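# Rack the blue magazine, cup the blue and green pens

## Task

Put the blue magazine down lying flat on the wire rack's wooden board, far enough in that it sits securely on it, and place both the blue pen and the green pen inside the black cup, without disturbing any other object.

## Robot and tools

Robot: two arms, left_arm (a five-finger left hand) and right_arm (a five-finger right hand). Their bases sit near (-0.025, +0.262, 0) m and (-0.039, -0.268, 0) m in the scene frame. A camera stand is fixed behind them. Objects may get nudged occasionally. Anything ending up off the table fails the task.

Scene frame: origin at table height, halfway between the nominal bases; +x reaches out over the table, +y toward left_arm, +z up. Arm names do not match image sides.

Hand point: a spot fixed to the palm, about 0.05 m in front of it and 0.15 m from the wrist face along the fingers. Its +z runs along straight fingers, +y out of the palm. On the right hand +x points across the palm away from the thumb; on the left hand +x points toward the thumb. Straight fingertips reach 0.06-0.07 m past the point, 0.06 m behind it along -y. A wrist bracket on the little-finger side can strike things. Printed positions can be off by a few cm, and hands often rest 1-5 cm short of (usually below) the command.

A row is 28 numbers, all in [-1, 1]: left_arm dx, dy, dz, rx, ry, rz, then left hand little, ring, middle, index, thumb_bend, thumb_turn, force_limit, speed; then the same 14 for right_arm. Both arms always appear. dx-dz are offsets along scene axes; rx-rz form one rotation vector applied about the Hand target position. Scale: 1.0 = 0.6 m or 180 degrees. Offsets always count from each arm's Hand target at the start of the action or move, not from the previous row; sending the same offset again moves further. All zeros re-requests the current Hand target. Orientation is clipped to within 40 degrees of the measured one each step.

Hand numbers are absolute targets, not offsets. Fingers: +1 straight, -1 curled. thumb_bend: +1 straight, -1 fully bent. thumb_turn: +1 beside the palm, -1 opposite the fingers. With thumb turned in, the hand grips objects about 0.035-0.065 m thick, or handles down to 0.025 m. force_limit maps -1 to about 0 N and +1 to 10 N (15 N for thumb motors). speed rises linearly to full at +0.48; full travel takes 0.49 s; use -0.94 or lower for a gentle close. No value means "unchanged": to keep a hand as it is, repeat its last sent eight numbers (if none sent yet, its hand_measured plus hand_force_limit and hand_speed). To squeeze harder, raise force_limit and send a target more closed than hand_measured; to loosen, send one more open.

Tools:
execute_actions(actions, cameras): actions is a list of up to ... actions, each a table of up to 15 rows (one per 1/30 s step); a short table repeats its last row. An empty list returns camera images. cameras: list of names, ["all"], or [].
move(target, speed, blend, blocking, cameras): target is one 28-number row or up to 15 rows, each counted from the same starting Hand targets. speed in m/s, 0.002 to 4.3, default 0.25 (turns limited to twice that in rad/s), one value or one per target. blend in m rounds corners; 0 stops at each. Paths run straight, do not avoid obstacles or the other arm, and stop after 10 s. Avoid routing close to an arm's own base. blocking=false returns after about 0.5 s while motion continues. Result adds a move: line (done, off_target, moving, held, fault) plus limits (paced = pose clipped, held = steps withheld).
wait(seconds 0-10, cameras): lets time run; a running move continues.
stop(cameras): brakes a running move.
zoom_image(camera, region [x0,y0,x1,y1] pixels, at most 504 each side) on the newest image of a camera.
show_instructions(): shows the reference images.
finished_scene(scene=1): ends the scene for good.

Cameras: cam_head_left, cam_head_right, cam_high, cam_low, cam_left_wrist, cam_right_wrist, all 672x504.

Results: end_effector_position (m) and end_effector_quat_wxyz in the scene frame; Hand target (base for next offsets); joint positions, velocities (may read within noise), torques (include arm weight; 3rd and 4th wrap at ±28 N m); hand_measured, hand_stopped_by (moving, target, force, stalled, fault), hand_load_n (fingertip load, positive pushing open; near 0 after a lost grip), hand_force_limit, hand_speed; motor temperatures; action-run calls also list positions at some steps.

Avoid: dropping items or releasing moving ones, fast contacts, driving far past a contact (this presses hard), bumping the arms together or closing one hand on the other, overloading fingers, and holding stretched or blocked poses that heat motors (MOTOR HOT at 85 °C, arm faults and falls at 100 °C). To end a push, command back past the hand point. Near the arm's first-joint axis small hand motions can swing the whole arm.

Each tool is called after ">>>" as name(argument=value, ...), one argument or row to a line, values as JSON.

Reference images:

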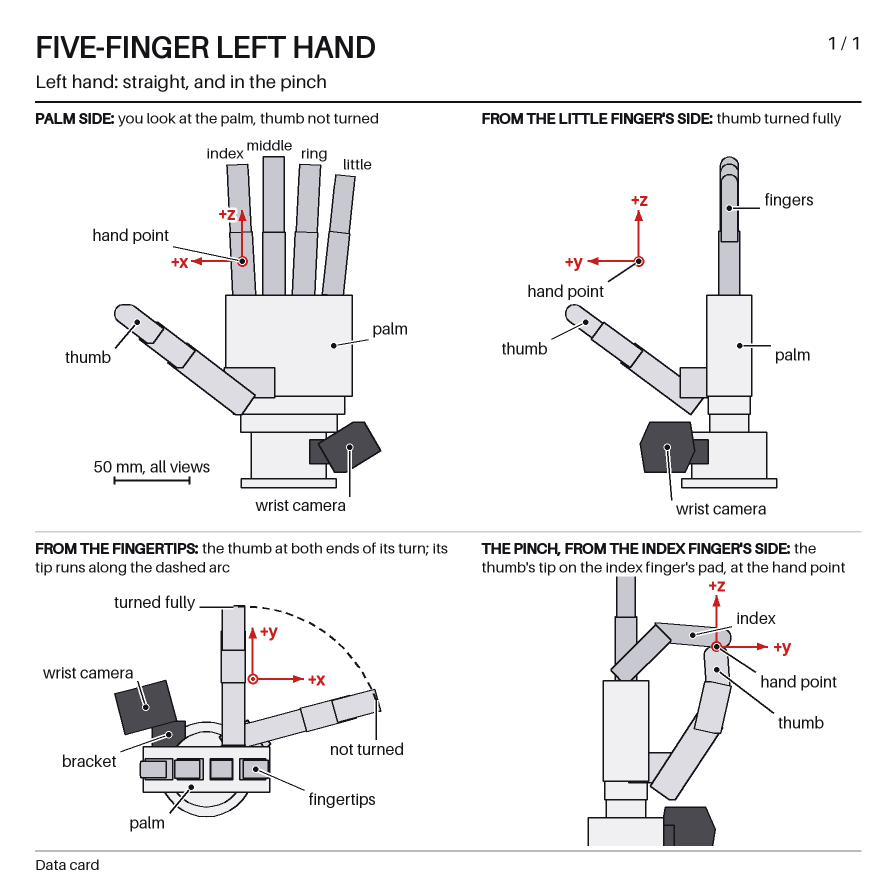

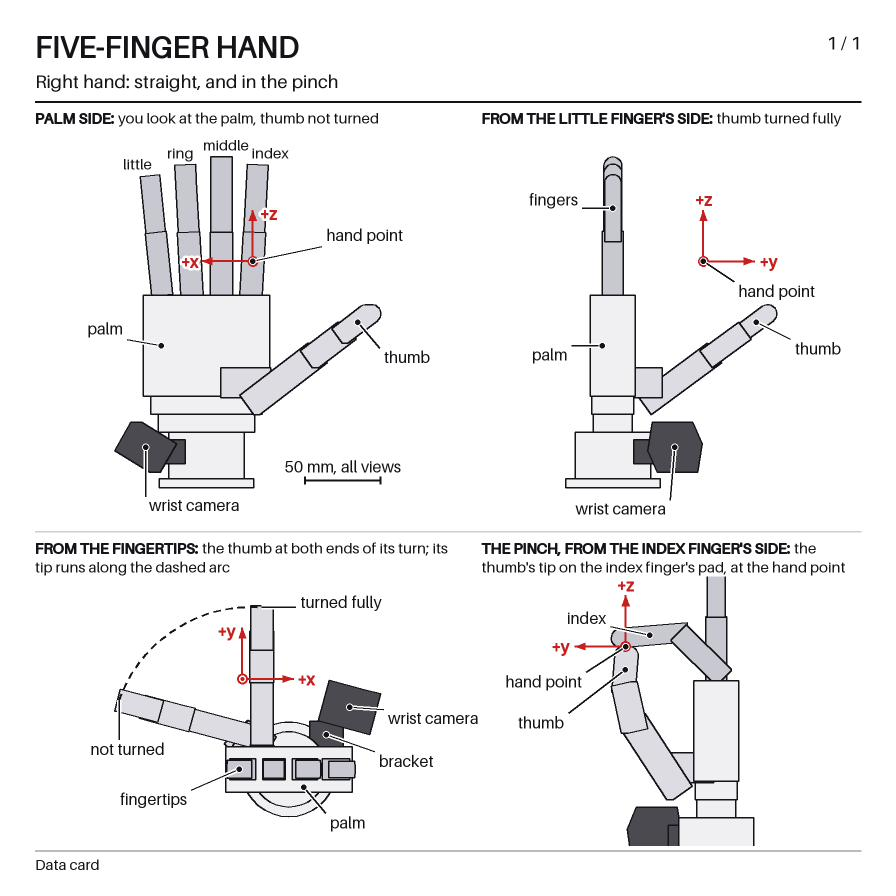

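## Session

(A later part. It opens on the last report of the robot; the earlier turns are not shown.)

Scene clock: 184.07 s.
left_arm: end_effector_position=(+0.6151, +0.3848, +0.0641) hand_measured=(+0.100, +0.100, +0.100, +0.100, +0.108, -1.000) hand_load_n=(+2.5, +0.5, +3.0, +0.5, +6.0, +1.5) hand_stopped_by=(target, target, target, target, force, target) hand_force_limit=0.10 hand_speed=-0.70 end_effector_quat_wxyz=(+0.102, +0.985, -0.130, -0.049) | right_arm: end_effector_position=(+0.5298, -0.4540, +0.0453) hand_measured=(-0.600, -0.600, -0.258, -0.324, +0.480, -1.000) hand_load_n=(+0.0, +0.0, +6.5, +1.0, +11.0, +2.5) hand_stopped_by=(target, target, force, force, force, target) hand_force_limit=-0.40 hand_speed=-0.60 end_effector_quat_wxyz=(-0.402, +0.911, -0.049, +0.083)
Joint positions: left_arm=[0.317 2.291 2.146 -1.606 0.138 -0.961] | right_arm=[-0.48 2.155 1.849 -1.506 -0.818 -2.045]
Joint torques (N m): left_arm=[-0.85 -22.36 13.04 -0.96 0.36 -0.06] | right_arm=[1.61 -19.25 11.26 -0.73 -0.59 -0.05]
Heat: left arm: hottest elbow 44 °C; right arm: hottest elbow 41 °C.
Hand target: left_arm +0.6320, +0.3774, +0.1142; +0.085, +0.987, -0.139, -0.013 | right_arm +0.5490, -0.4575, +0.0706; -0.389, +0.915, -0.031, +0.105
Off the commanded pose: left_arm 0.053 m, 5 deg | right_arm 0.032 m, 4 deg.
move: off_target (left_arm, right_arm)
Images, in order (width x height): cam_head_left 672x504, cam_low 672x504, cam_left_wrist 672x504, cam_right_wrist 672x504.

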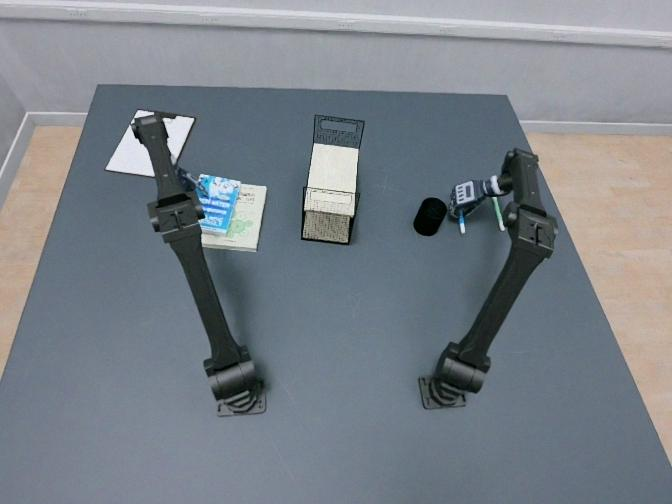

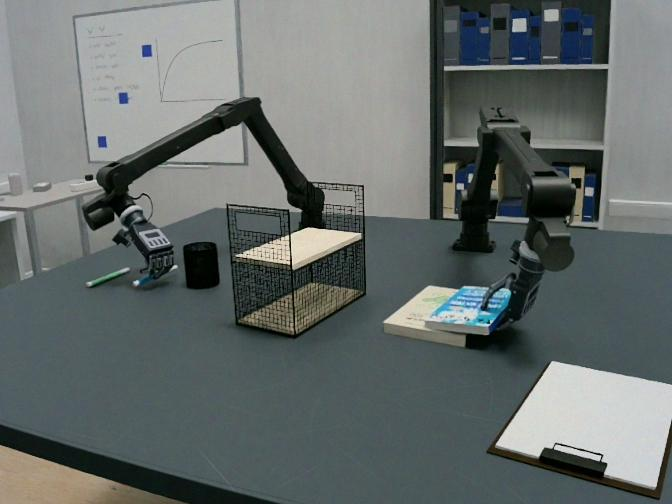

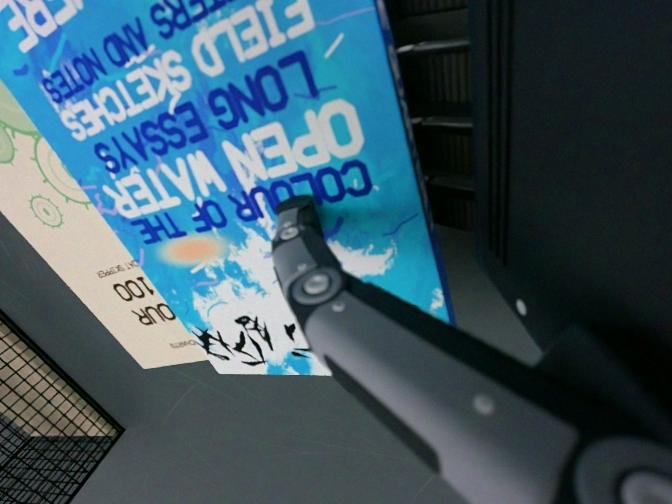

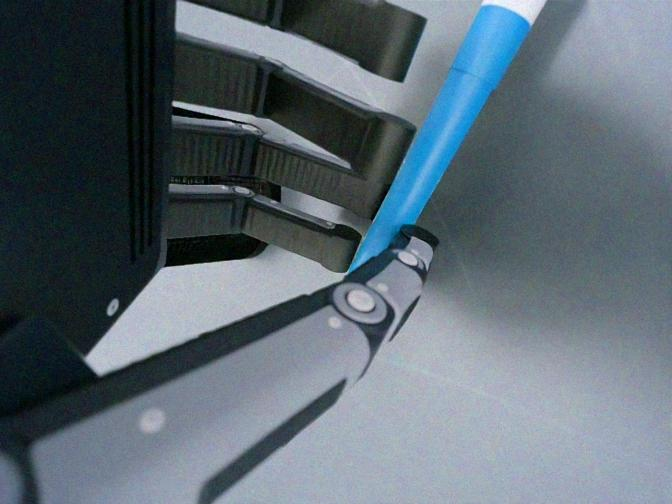

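>>> move(
  target=[0,0,0.08,0,0,0,0.1,0.1,0.1,0.1,-0.3,-1,0.1,-0.7, -0.03,0.01,0.3,0,0,0,-0.6,-0.6,-0.6,-0.6,0.476,-1,-0.4,-0.6],
  speed=0.12,
  cameras=["all"],
)

>>> zoom_image(
  camera="cam_low",
  region=[370, 200, 620, 370],
)

Scene clock: 195.17 s.
left_arm: end_effector_position=(+0.6147, +0.3806, +0.1066) hand_measured=(+0.100, +0.100, +0.100, +0.100, +0.106, -1.000) hand_load_n=(+0.0, +0.0, +6.5, +0.0, +3.0, +0.0) hand_stopped_by=(target, target, target, target, force, target) hand_force_limit=0.10 hand_speed=-0.70 end_effector_quat_wxyz=(+0.097, +0.986, -0.130, -0.038) | right_arm: end_effector_position=(+0.5210, -0.4496, +0.2272) hand_measured=(-0.600, -0.600, -0.258, -0.324, +0.480, -1.000) hand_load_n=(+0.5, +0.0, +6.5, +0.5, +11.5, +2.5) hand_stopped_by=(target, target, force, force, force, target) hand_force_limit=-0.40 hand_speed=-0.60 end_effector_quat_wxyz=(-0.371, +0.916, -0.059, +0.141)
Joint positions: left_arm=[0.312 2.246 2.182 -1.662 0.14 -0.969] | right_arm=[-0.48 1.933 1.99 -1.679 -0.816 -1.94]
Joint torques (N m): left_arm=[-0.26 -22.36 13.71 -0.65 0.48 -0.08] | right_arm=[1.49 -16.85 11.97 -0.25 -0.67 0.17]
Heat: left arm: hottest elbow 46 °C; right arm: hottest elbow 41 °C.
Hand target: left_arm +0.6320, +0.3774, +0.1621; +0.086, +0.987, -0.139, -0.013 | right_arm +0.5309, -0.4515, +0.2507; -0.389, +0.915, -0.031, +0.105
Off the commanded pose: left_arm 0.058 m, 3 deg | right_arm 0.025 m, 6 deg.
joint sent to its limit (left arm) — joint 4 (wrist pitch), lower limit. The joint targets are off in position, not in orientation.
joint sent to its limit (right arm) — joint 4 (wrist pitch), lower limit. The joint targets are off in orientation, not in position.
move: off_target (left_arm, right_arm)

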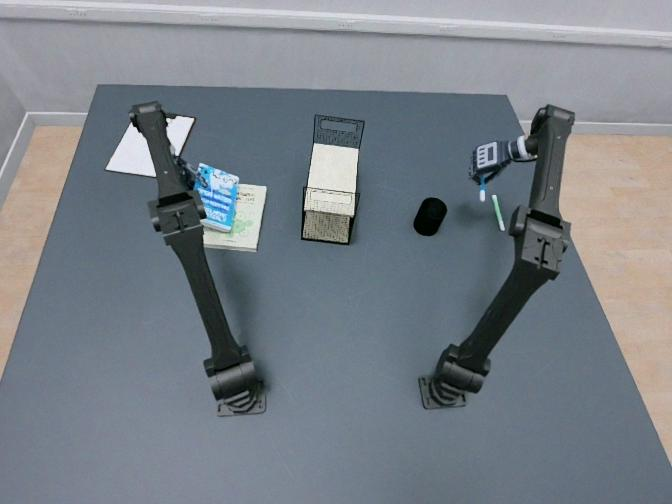

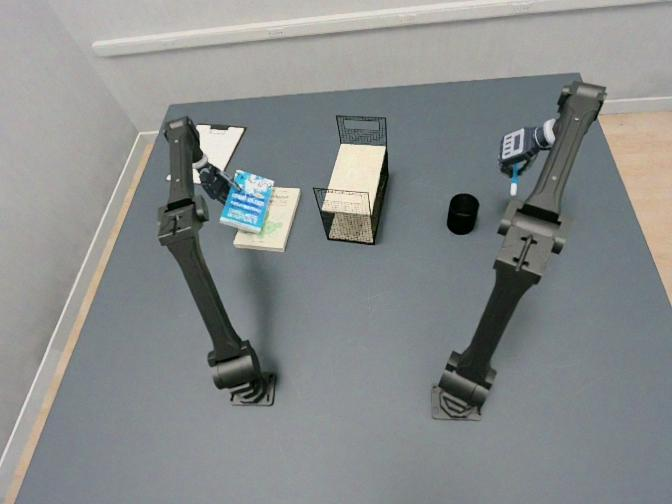

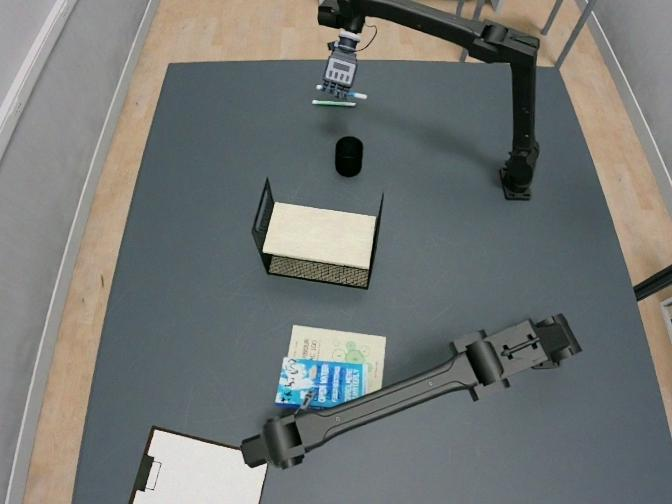

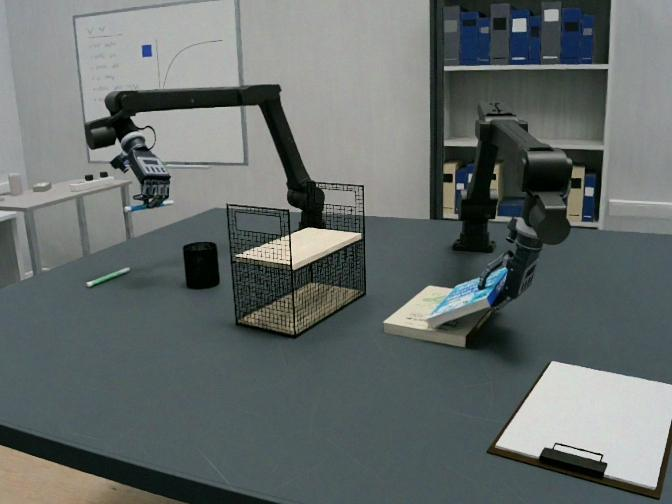

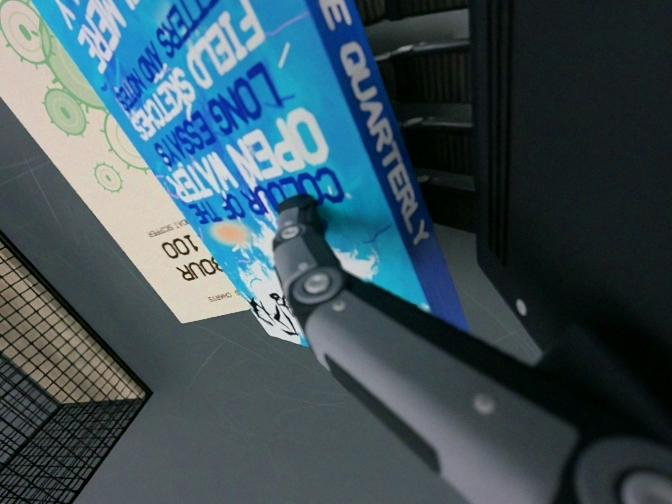

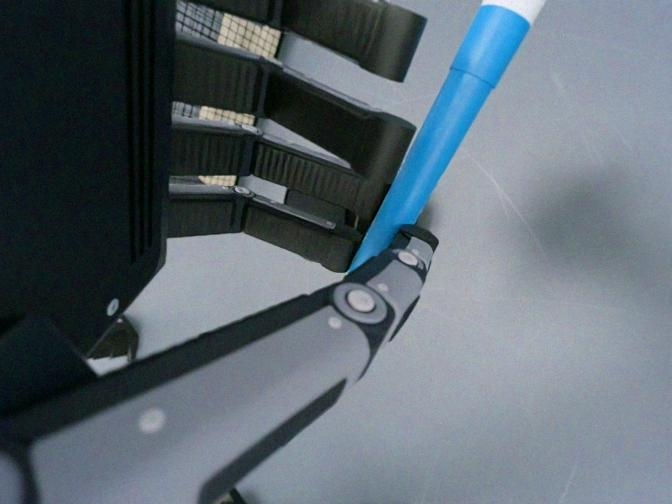

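Scaled by 2.016.

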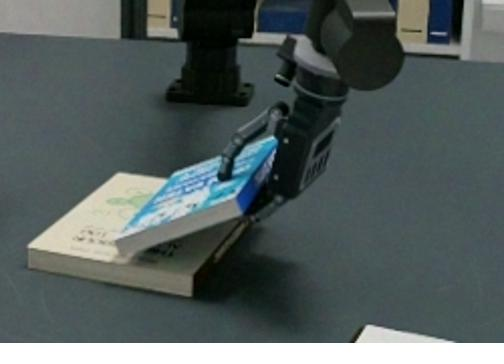

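>>> move(
  target=[0,0,0,0,0,0,0.1,0.1,0.1,0.1,-0.5,-1,0.4,-0.7, -0.03,0.15,0.033,-0.267,-0.380,-0.124,-0.6,-0.6,-0.6,-0.6,0.476,-1,-0.4,-0.6],
  speed=0.2,
  cameras=["all"],
)

>>> zoom_image(
  camera="cam_low",
  region=[370, 200, 620, 370],
)

>>> zoom_image(
  camera="cam_low",
  region=[80, 120, 300, 310],
)

Scene clock: 205.70 s.
left_arm: end_effector_position=(+0.6147, +0.3806, +0.1066) hand_measured=(+0.100, +0.100, +0.100, +0.100, +0.002, -1.000) hand_load_n=(+0.0, +1.0, +7.5, +1.0, +12.0, +0.5) hand_stopped_by=(target, target, target, target, force, target) hand_force_limit=0.40 hand_speed=-0.70 end_effector_quat_wxyz=(+0.097, +0.986, -0.130, -0.038) | right_arm: end_effector_position=(+0.5144, -0.3656, +0.2786) hand_measured=(-0.600, -0.600, -0.258, -0.324, +0.480, -1.000) hand_load_n=(+0.0, +0.0, +6.5, +1.0, +11.5, +2.5) hand_stopped_by=(target, target, force, force, force, target) hand_force_limit=-0.40 hand_speed=-0.60 end_effector_quat_wxyz=(+0.063, +0.750, +0.059, +0.655)
Joint positions: left_arm=[0.312 2.246 2.182 -1.662 0.14 -0.969] | right_arm=[-0.084 1.212 0.737 0.341 -0.061 -1.753]
Joint torques (N m): left_arm=[-0.21 -22.24 13.71 -0.66 0.45 -0.07] | right_arm=[1.55 -6.53 7.34 2.86 0.12 -0.17]
Heat: left arm: hottest elbow 45 °C; right arm: hottest elbow 42 °C.
Hand target: left_arm +0.6320, +0.3775, +0.1620; +0.085, +0.987, -0.139, -0.013 | right_arm +0.5130, -0.3616, +0.2704; +0.067, +0.752, +0.067, +0.653
Off the commanded pose: left_arm 0.058 m, 3 deg | right_arm 0.009 m, 1 deg.
joint sent to its limit (left arm) — joint 4 (wrist pitch), lower limit. The joint targets are off in position and orientation.
move: off_target (left_arm)

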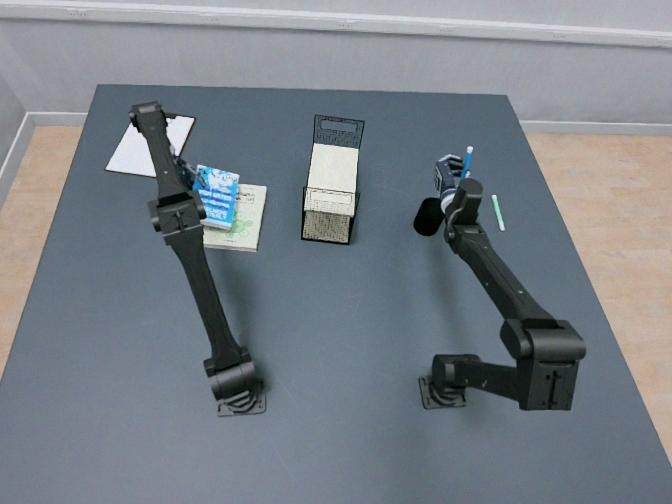

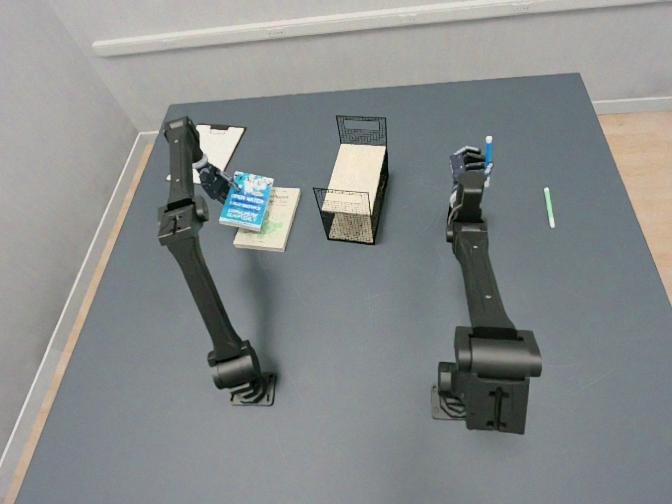

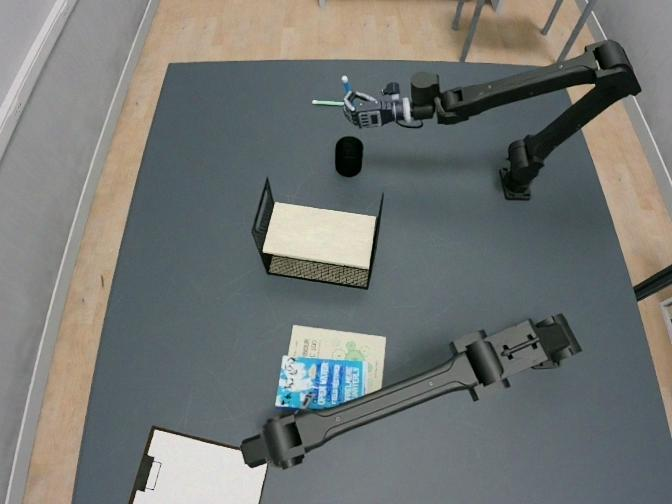

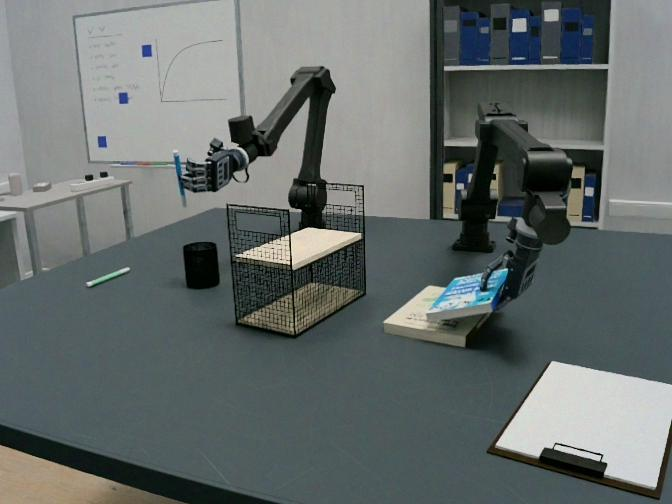

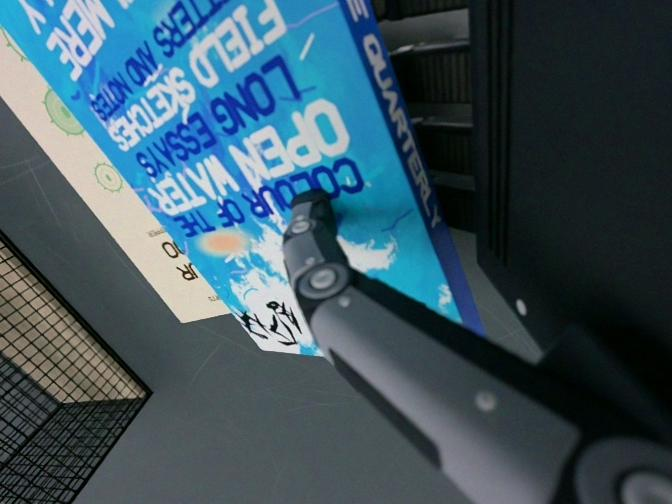

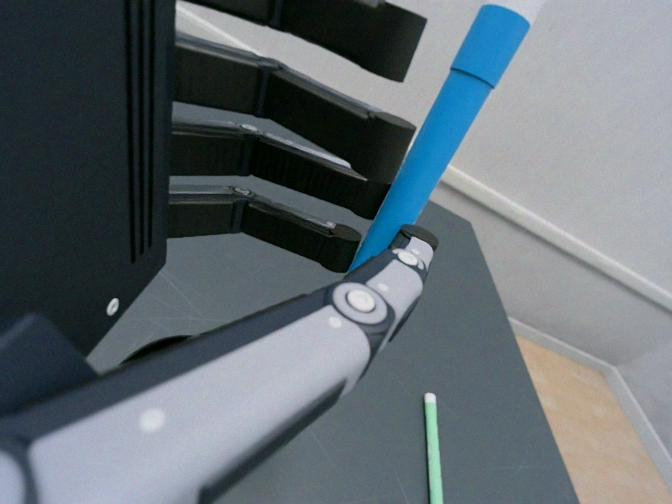

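Scaled by 2.016.

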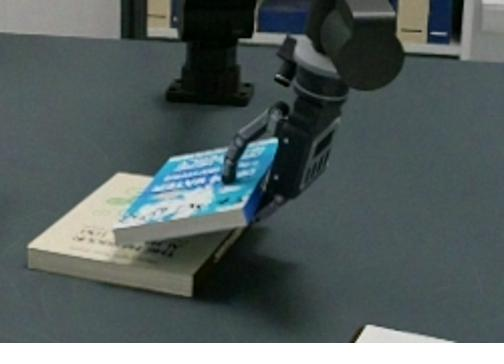

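Scaled by 2.291.

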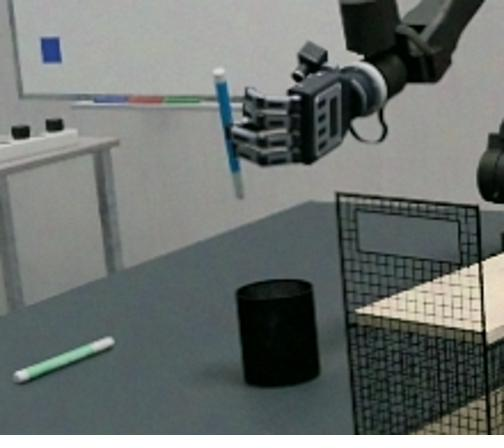

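>>> move(
  target=[-0.05,0,0.12,0,0,0.0556,0.1,0.1,0.1,0.1,-0.5,-1,0.4,-0.7, 0,0.075,0,0,0,0,-0.6,-0.6,-0.6,-0.6,0.476,-1,-0.4,-0.6],
  speed=0.1,
  cameras=["all"],
)

>>> zoom_image(
  camera="cam_low",
  region=[370, 150, 620, 370],
)

>>> zoom_image(
  camera="cam_low",
  region=[80, 120, 300, 310],
)

Scene clock: 216.33 s.
left_arm: end_effector_position=(+0.6044, +0.3731, +0.1986) hand_measured=(+0.100, +0.100, +0.100, +0.100, +0.002, -1.000) hand_load_n=(+0.0, +1.0, +7.5, +1.0, +12.5, +0.0) hand_stopped_by=(target, target, target, target, force, target) hand_force_limit=0.40 hand_speed=-0.70 end_effector_quat_wxyz=(+0.081, +0.995, -0.054, +0.010) | right_arm: end_effector_position=(+0.5154, -0.3207, +0.2797) hand_measured=(-0.600, -0.600, -0.258, -0.324, +0.480, -1.000) hand_load_n=(+0.5, +0.0, +6.5, +1.0, +11.5, +3.0) hand_stopped_by=(target, target, force, force, force, target) hand_force_limit=-0.40 hand_speed=-0.60 end_effector_quat_wxyz=(+0.069, +0.750, +0.065, +0.655)
Joint positions: left_arm=[0.312 2.058 2.111 -1.666 0.158 -1.131] | right_arm=[0.04 1.212 0.737 0.341 0.062 -1.754]
Joint torques (N m): left_arm=[1.44 -20.19 10.09 -0.36 0.54 -0.13] | right_arm=[1.61 -6.83 7.28 2.74 0.15 -0.01]
Motor temperatures (°C): left_arm=[29 41 45 27 25 28] | right_arm=[26 33 42 28 26 26]
Heat: left arm: hottest elbow 45 °C; right arm: hottest elbow 42 °C.
Hand target: left_arm +0.6020, +0.3774, +0.2340; +0.086, +0.995, -0.052, -0.006 | right_arm +0.5130, -0.3166, +0.2703; +0.067, +0.752, +0.067, +0.652
Off the commanded pose: left_arm 0.036 m, 2 deg | right_arm 0.010 m, 0 deg.
joint sent to its limit (left arm) — joint 4 (wrist pitch), lower limit. The joint targets are off in orientation, not in position.
move: off_target (left_arm)

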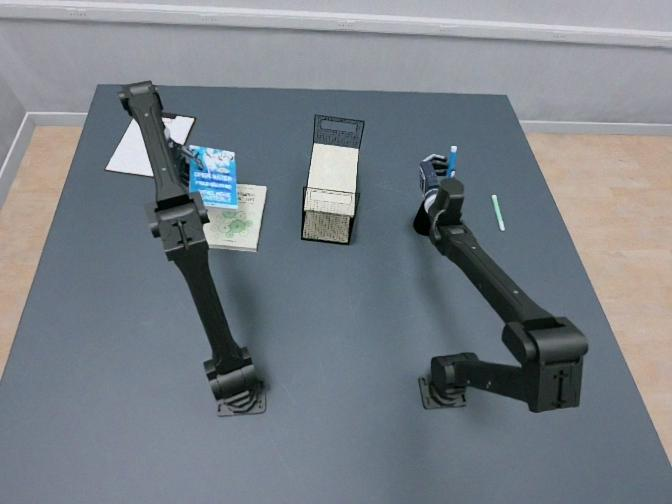

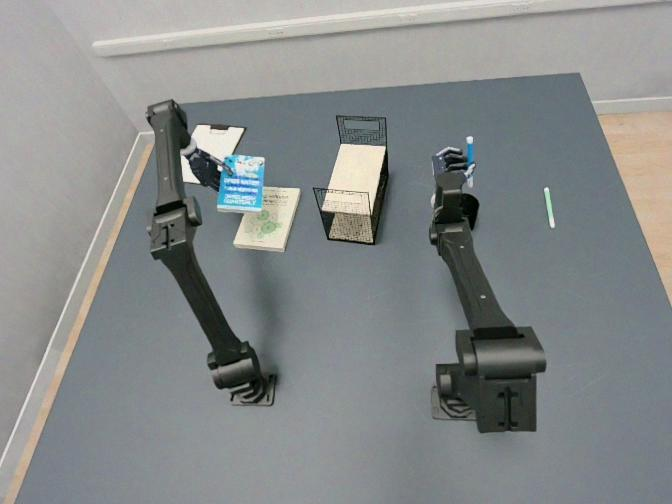

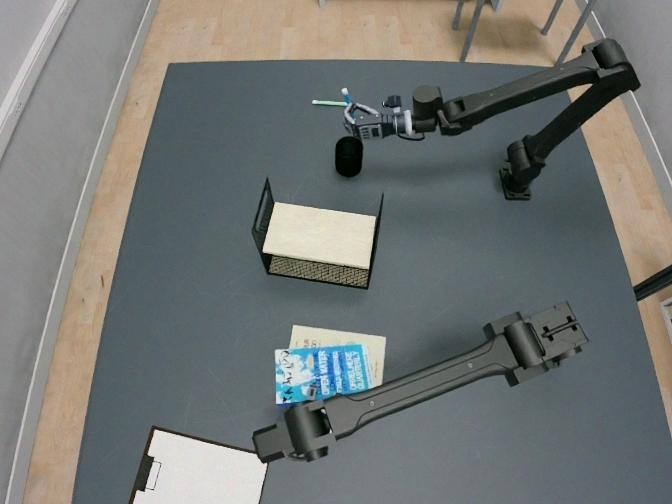

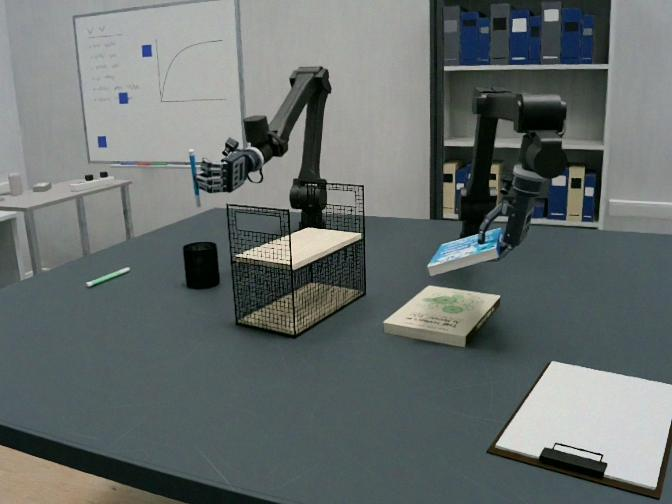

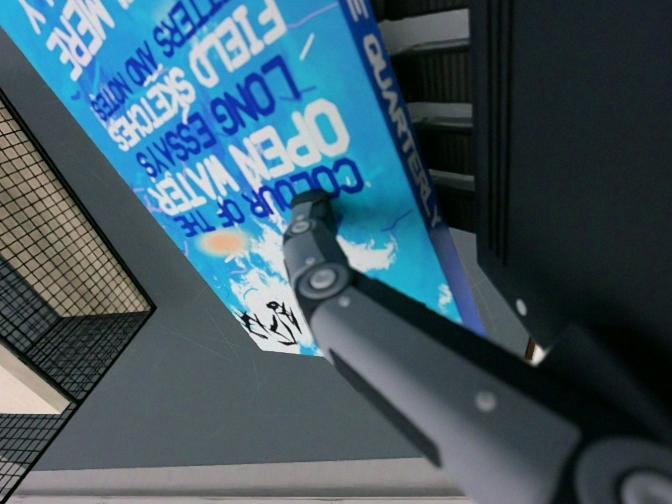

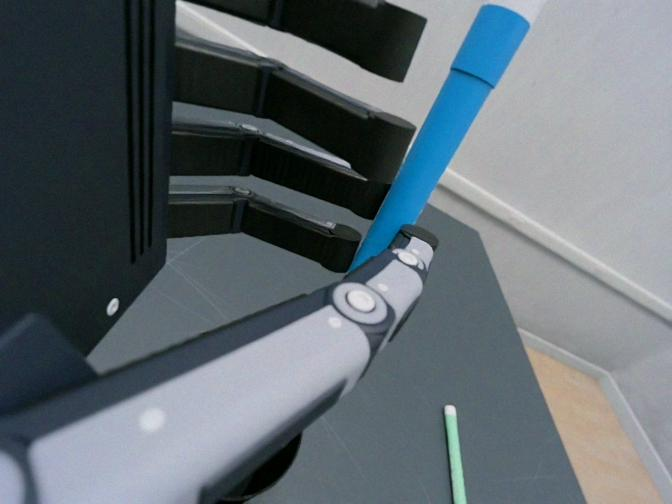

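Scaled by 2.016.

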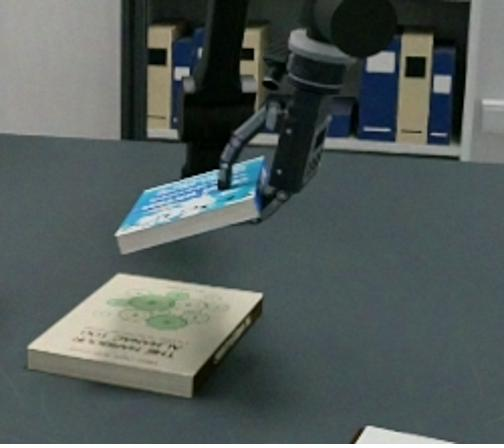

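Scaled by 2.291.

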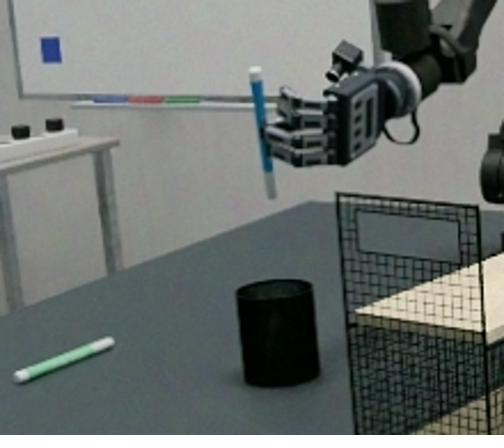

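>>> move(
  target=[0.055,-0.295,0.093,0,0,0,0.1,0.1,0.1,0.1,-0.5,-1,0.4,-0.7, -0.005,-0.003,-0.13,0,0,0,-0.6,-0.6,-0.6,-0.6,0.476,-1,-0.4,-0.6],
  speed=0.12,
  cameras=["all"],
)

>>> zoom_image(
  camera="cam_low",
  region=[80, 120, 300, 310],
)

Scene clock: 225.33 s.
left_arm: end_effector_position=(+0.6261, +0.2020, +0.2304) hand_measured=(+0.100, +0.100, +0.100, +0.100, +0.002, -1.000) hand_load_n=(+0.0, +1.0, +7.5, +1.0, +12.5, +0.0) hand_stopped_by=(target, target, target, target, force, target) hand_force_limit=0.40 hand_speed=-0.70 end_effector_quat_wxyz=(+0.090, +0.995, -0.040, +0.012) | right_arm: end_effector_position=(+0.5118, -0.3209, +0.2064) hand_measured=(-0.600, -0.600, -0.258, -0.324, +0.480, -1.000) hand_load_n=(+0.0, +0.0, +6.5, +1.0, +11.5, +2.5) hand_stopped_by=(target, target, force, force, force, target) hand_force_limit=-0.40 hand_speed=-0.60 end_effector_quat_wxyz=(+0.069, +0.746, +0.064, +0.659)
Joint positions: left_arm=[0.043 2.007 2.109 -1.667 0.182 -1.431] | right_arm=[0.04 1.35 0.613 0.615 0.062 -1.754]
Joint torques (N m): left_arm=[0.44 -19.96 14.43 -0.21 0.53 -0.13] | right_arm=[1.49 -5.77 6.3 2.71 -0.04 -0.05]
Heat: left arm: hottest elbow 46 °C; right arm: hottest elbow 42 °C.
Hand target: left_arm +0.6350, +0.2005, +0.2898; +0.086, +0.995, -0.052, -0.006 | right_arm +0.5099, -0.3184, +0.1922; +0.067, +0.752, +0.067, +0.652
Off the commanded pose: left_arm 0.060 m, 2 deg | right_arm 0.014 m, 1 deg.
joint sent to its limit (left arm) — joint 4 (wrist pitch), lower limit. The joint targets are off in position and orientation.
move: off_target (left_arm, right_arm)

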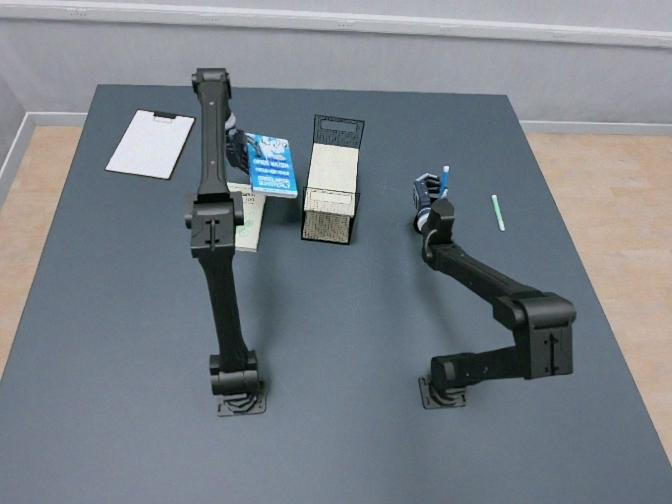

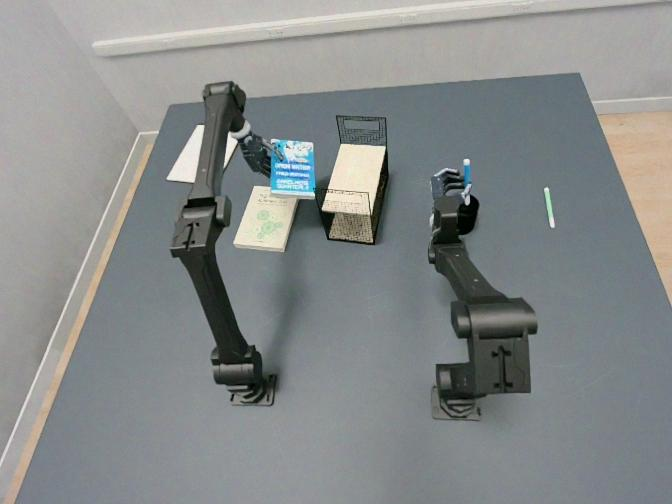

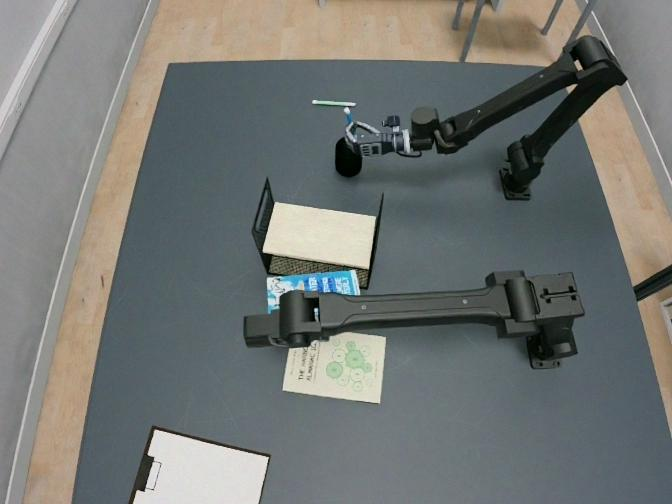

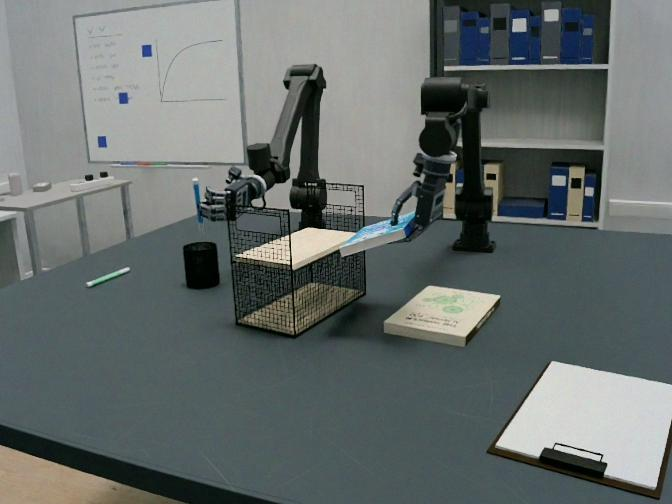

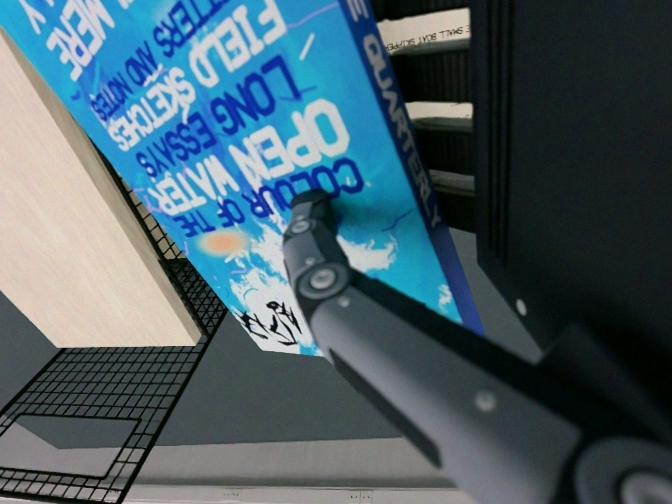

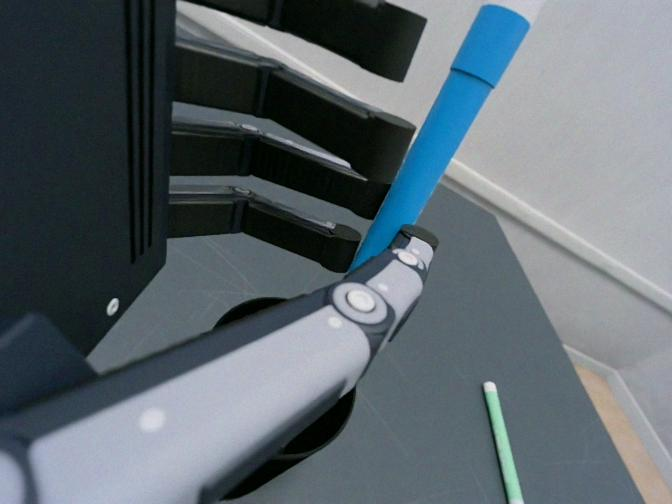

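Scaled by 2.291.

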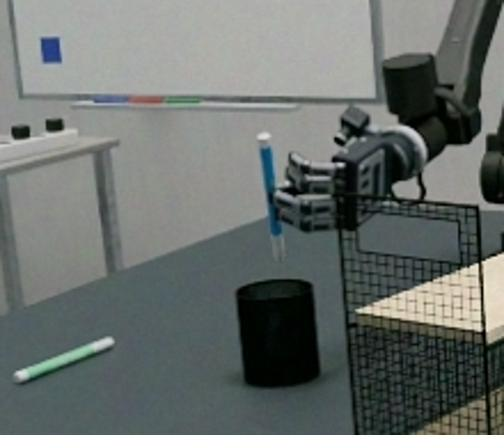

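>>> zoom_image(
  camera="cam_left_wrist",
  region=[0, 0, 336, 504],
)

>>> zoom_image(
  camera="cam_low",
  region=[210, 130, 470, 350],
)

>>> zoom_image(
  camera="cam_high",
  region=[230, 160, 410, 360],
)

Scaled by 1.000.

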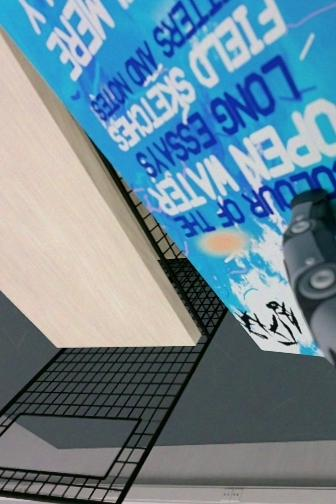

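Scaled by 1.938.

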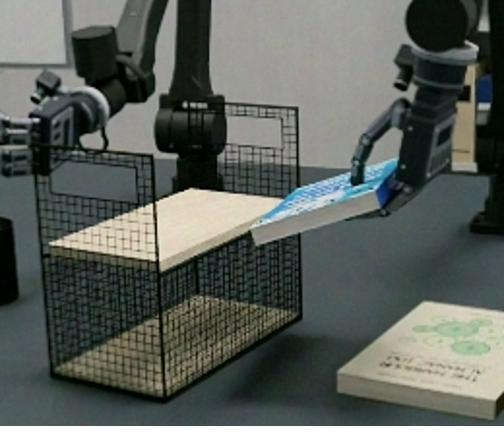

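Scaled by 2.520.

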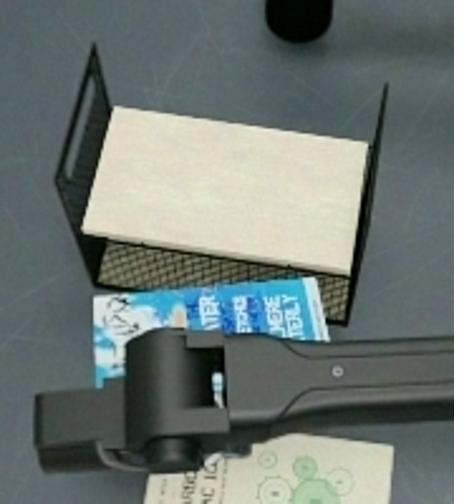

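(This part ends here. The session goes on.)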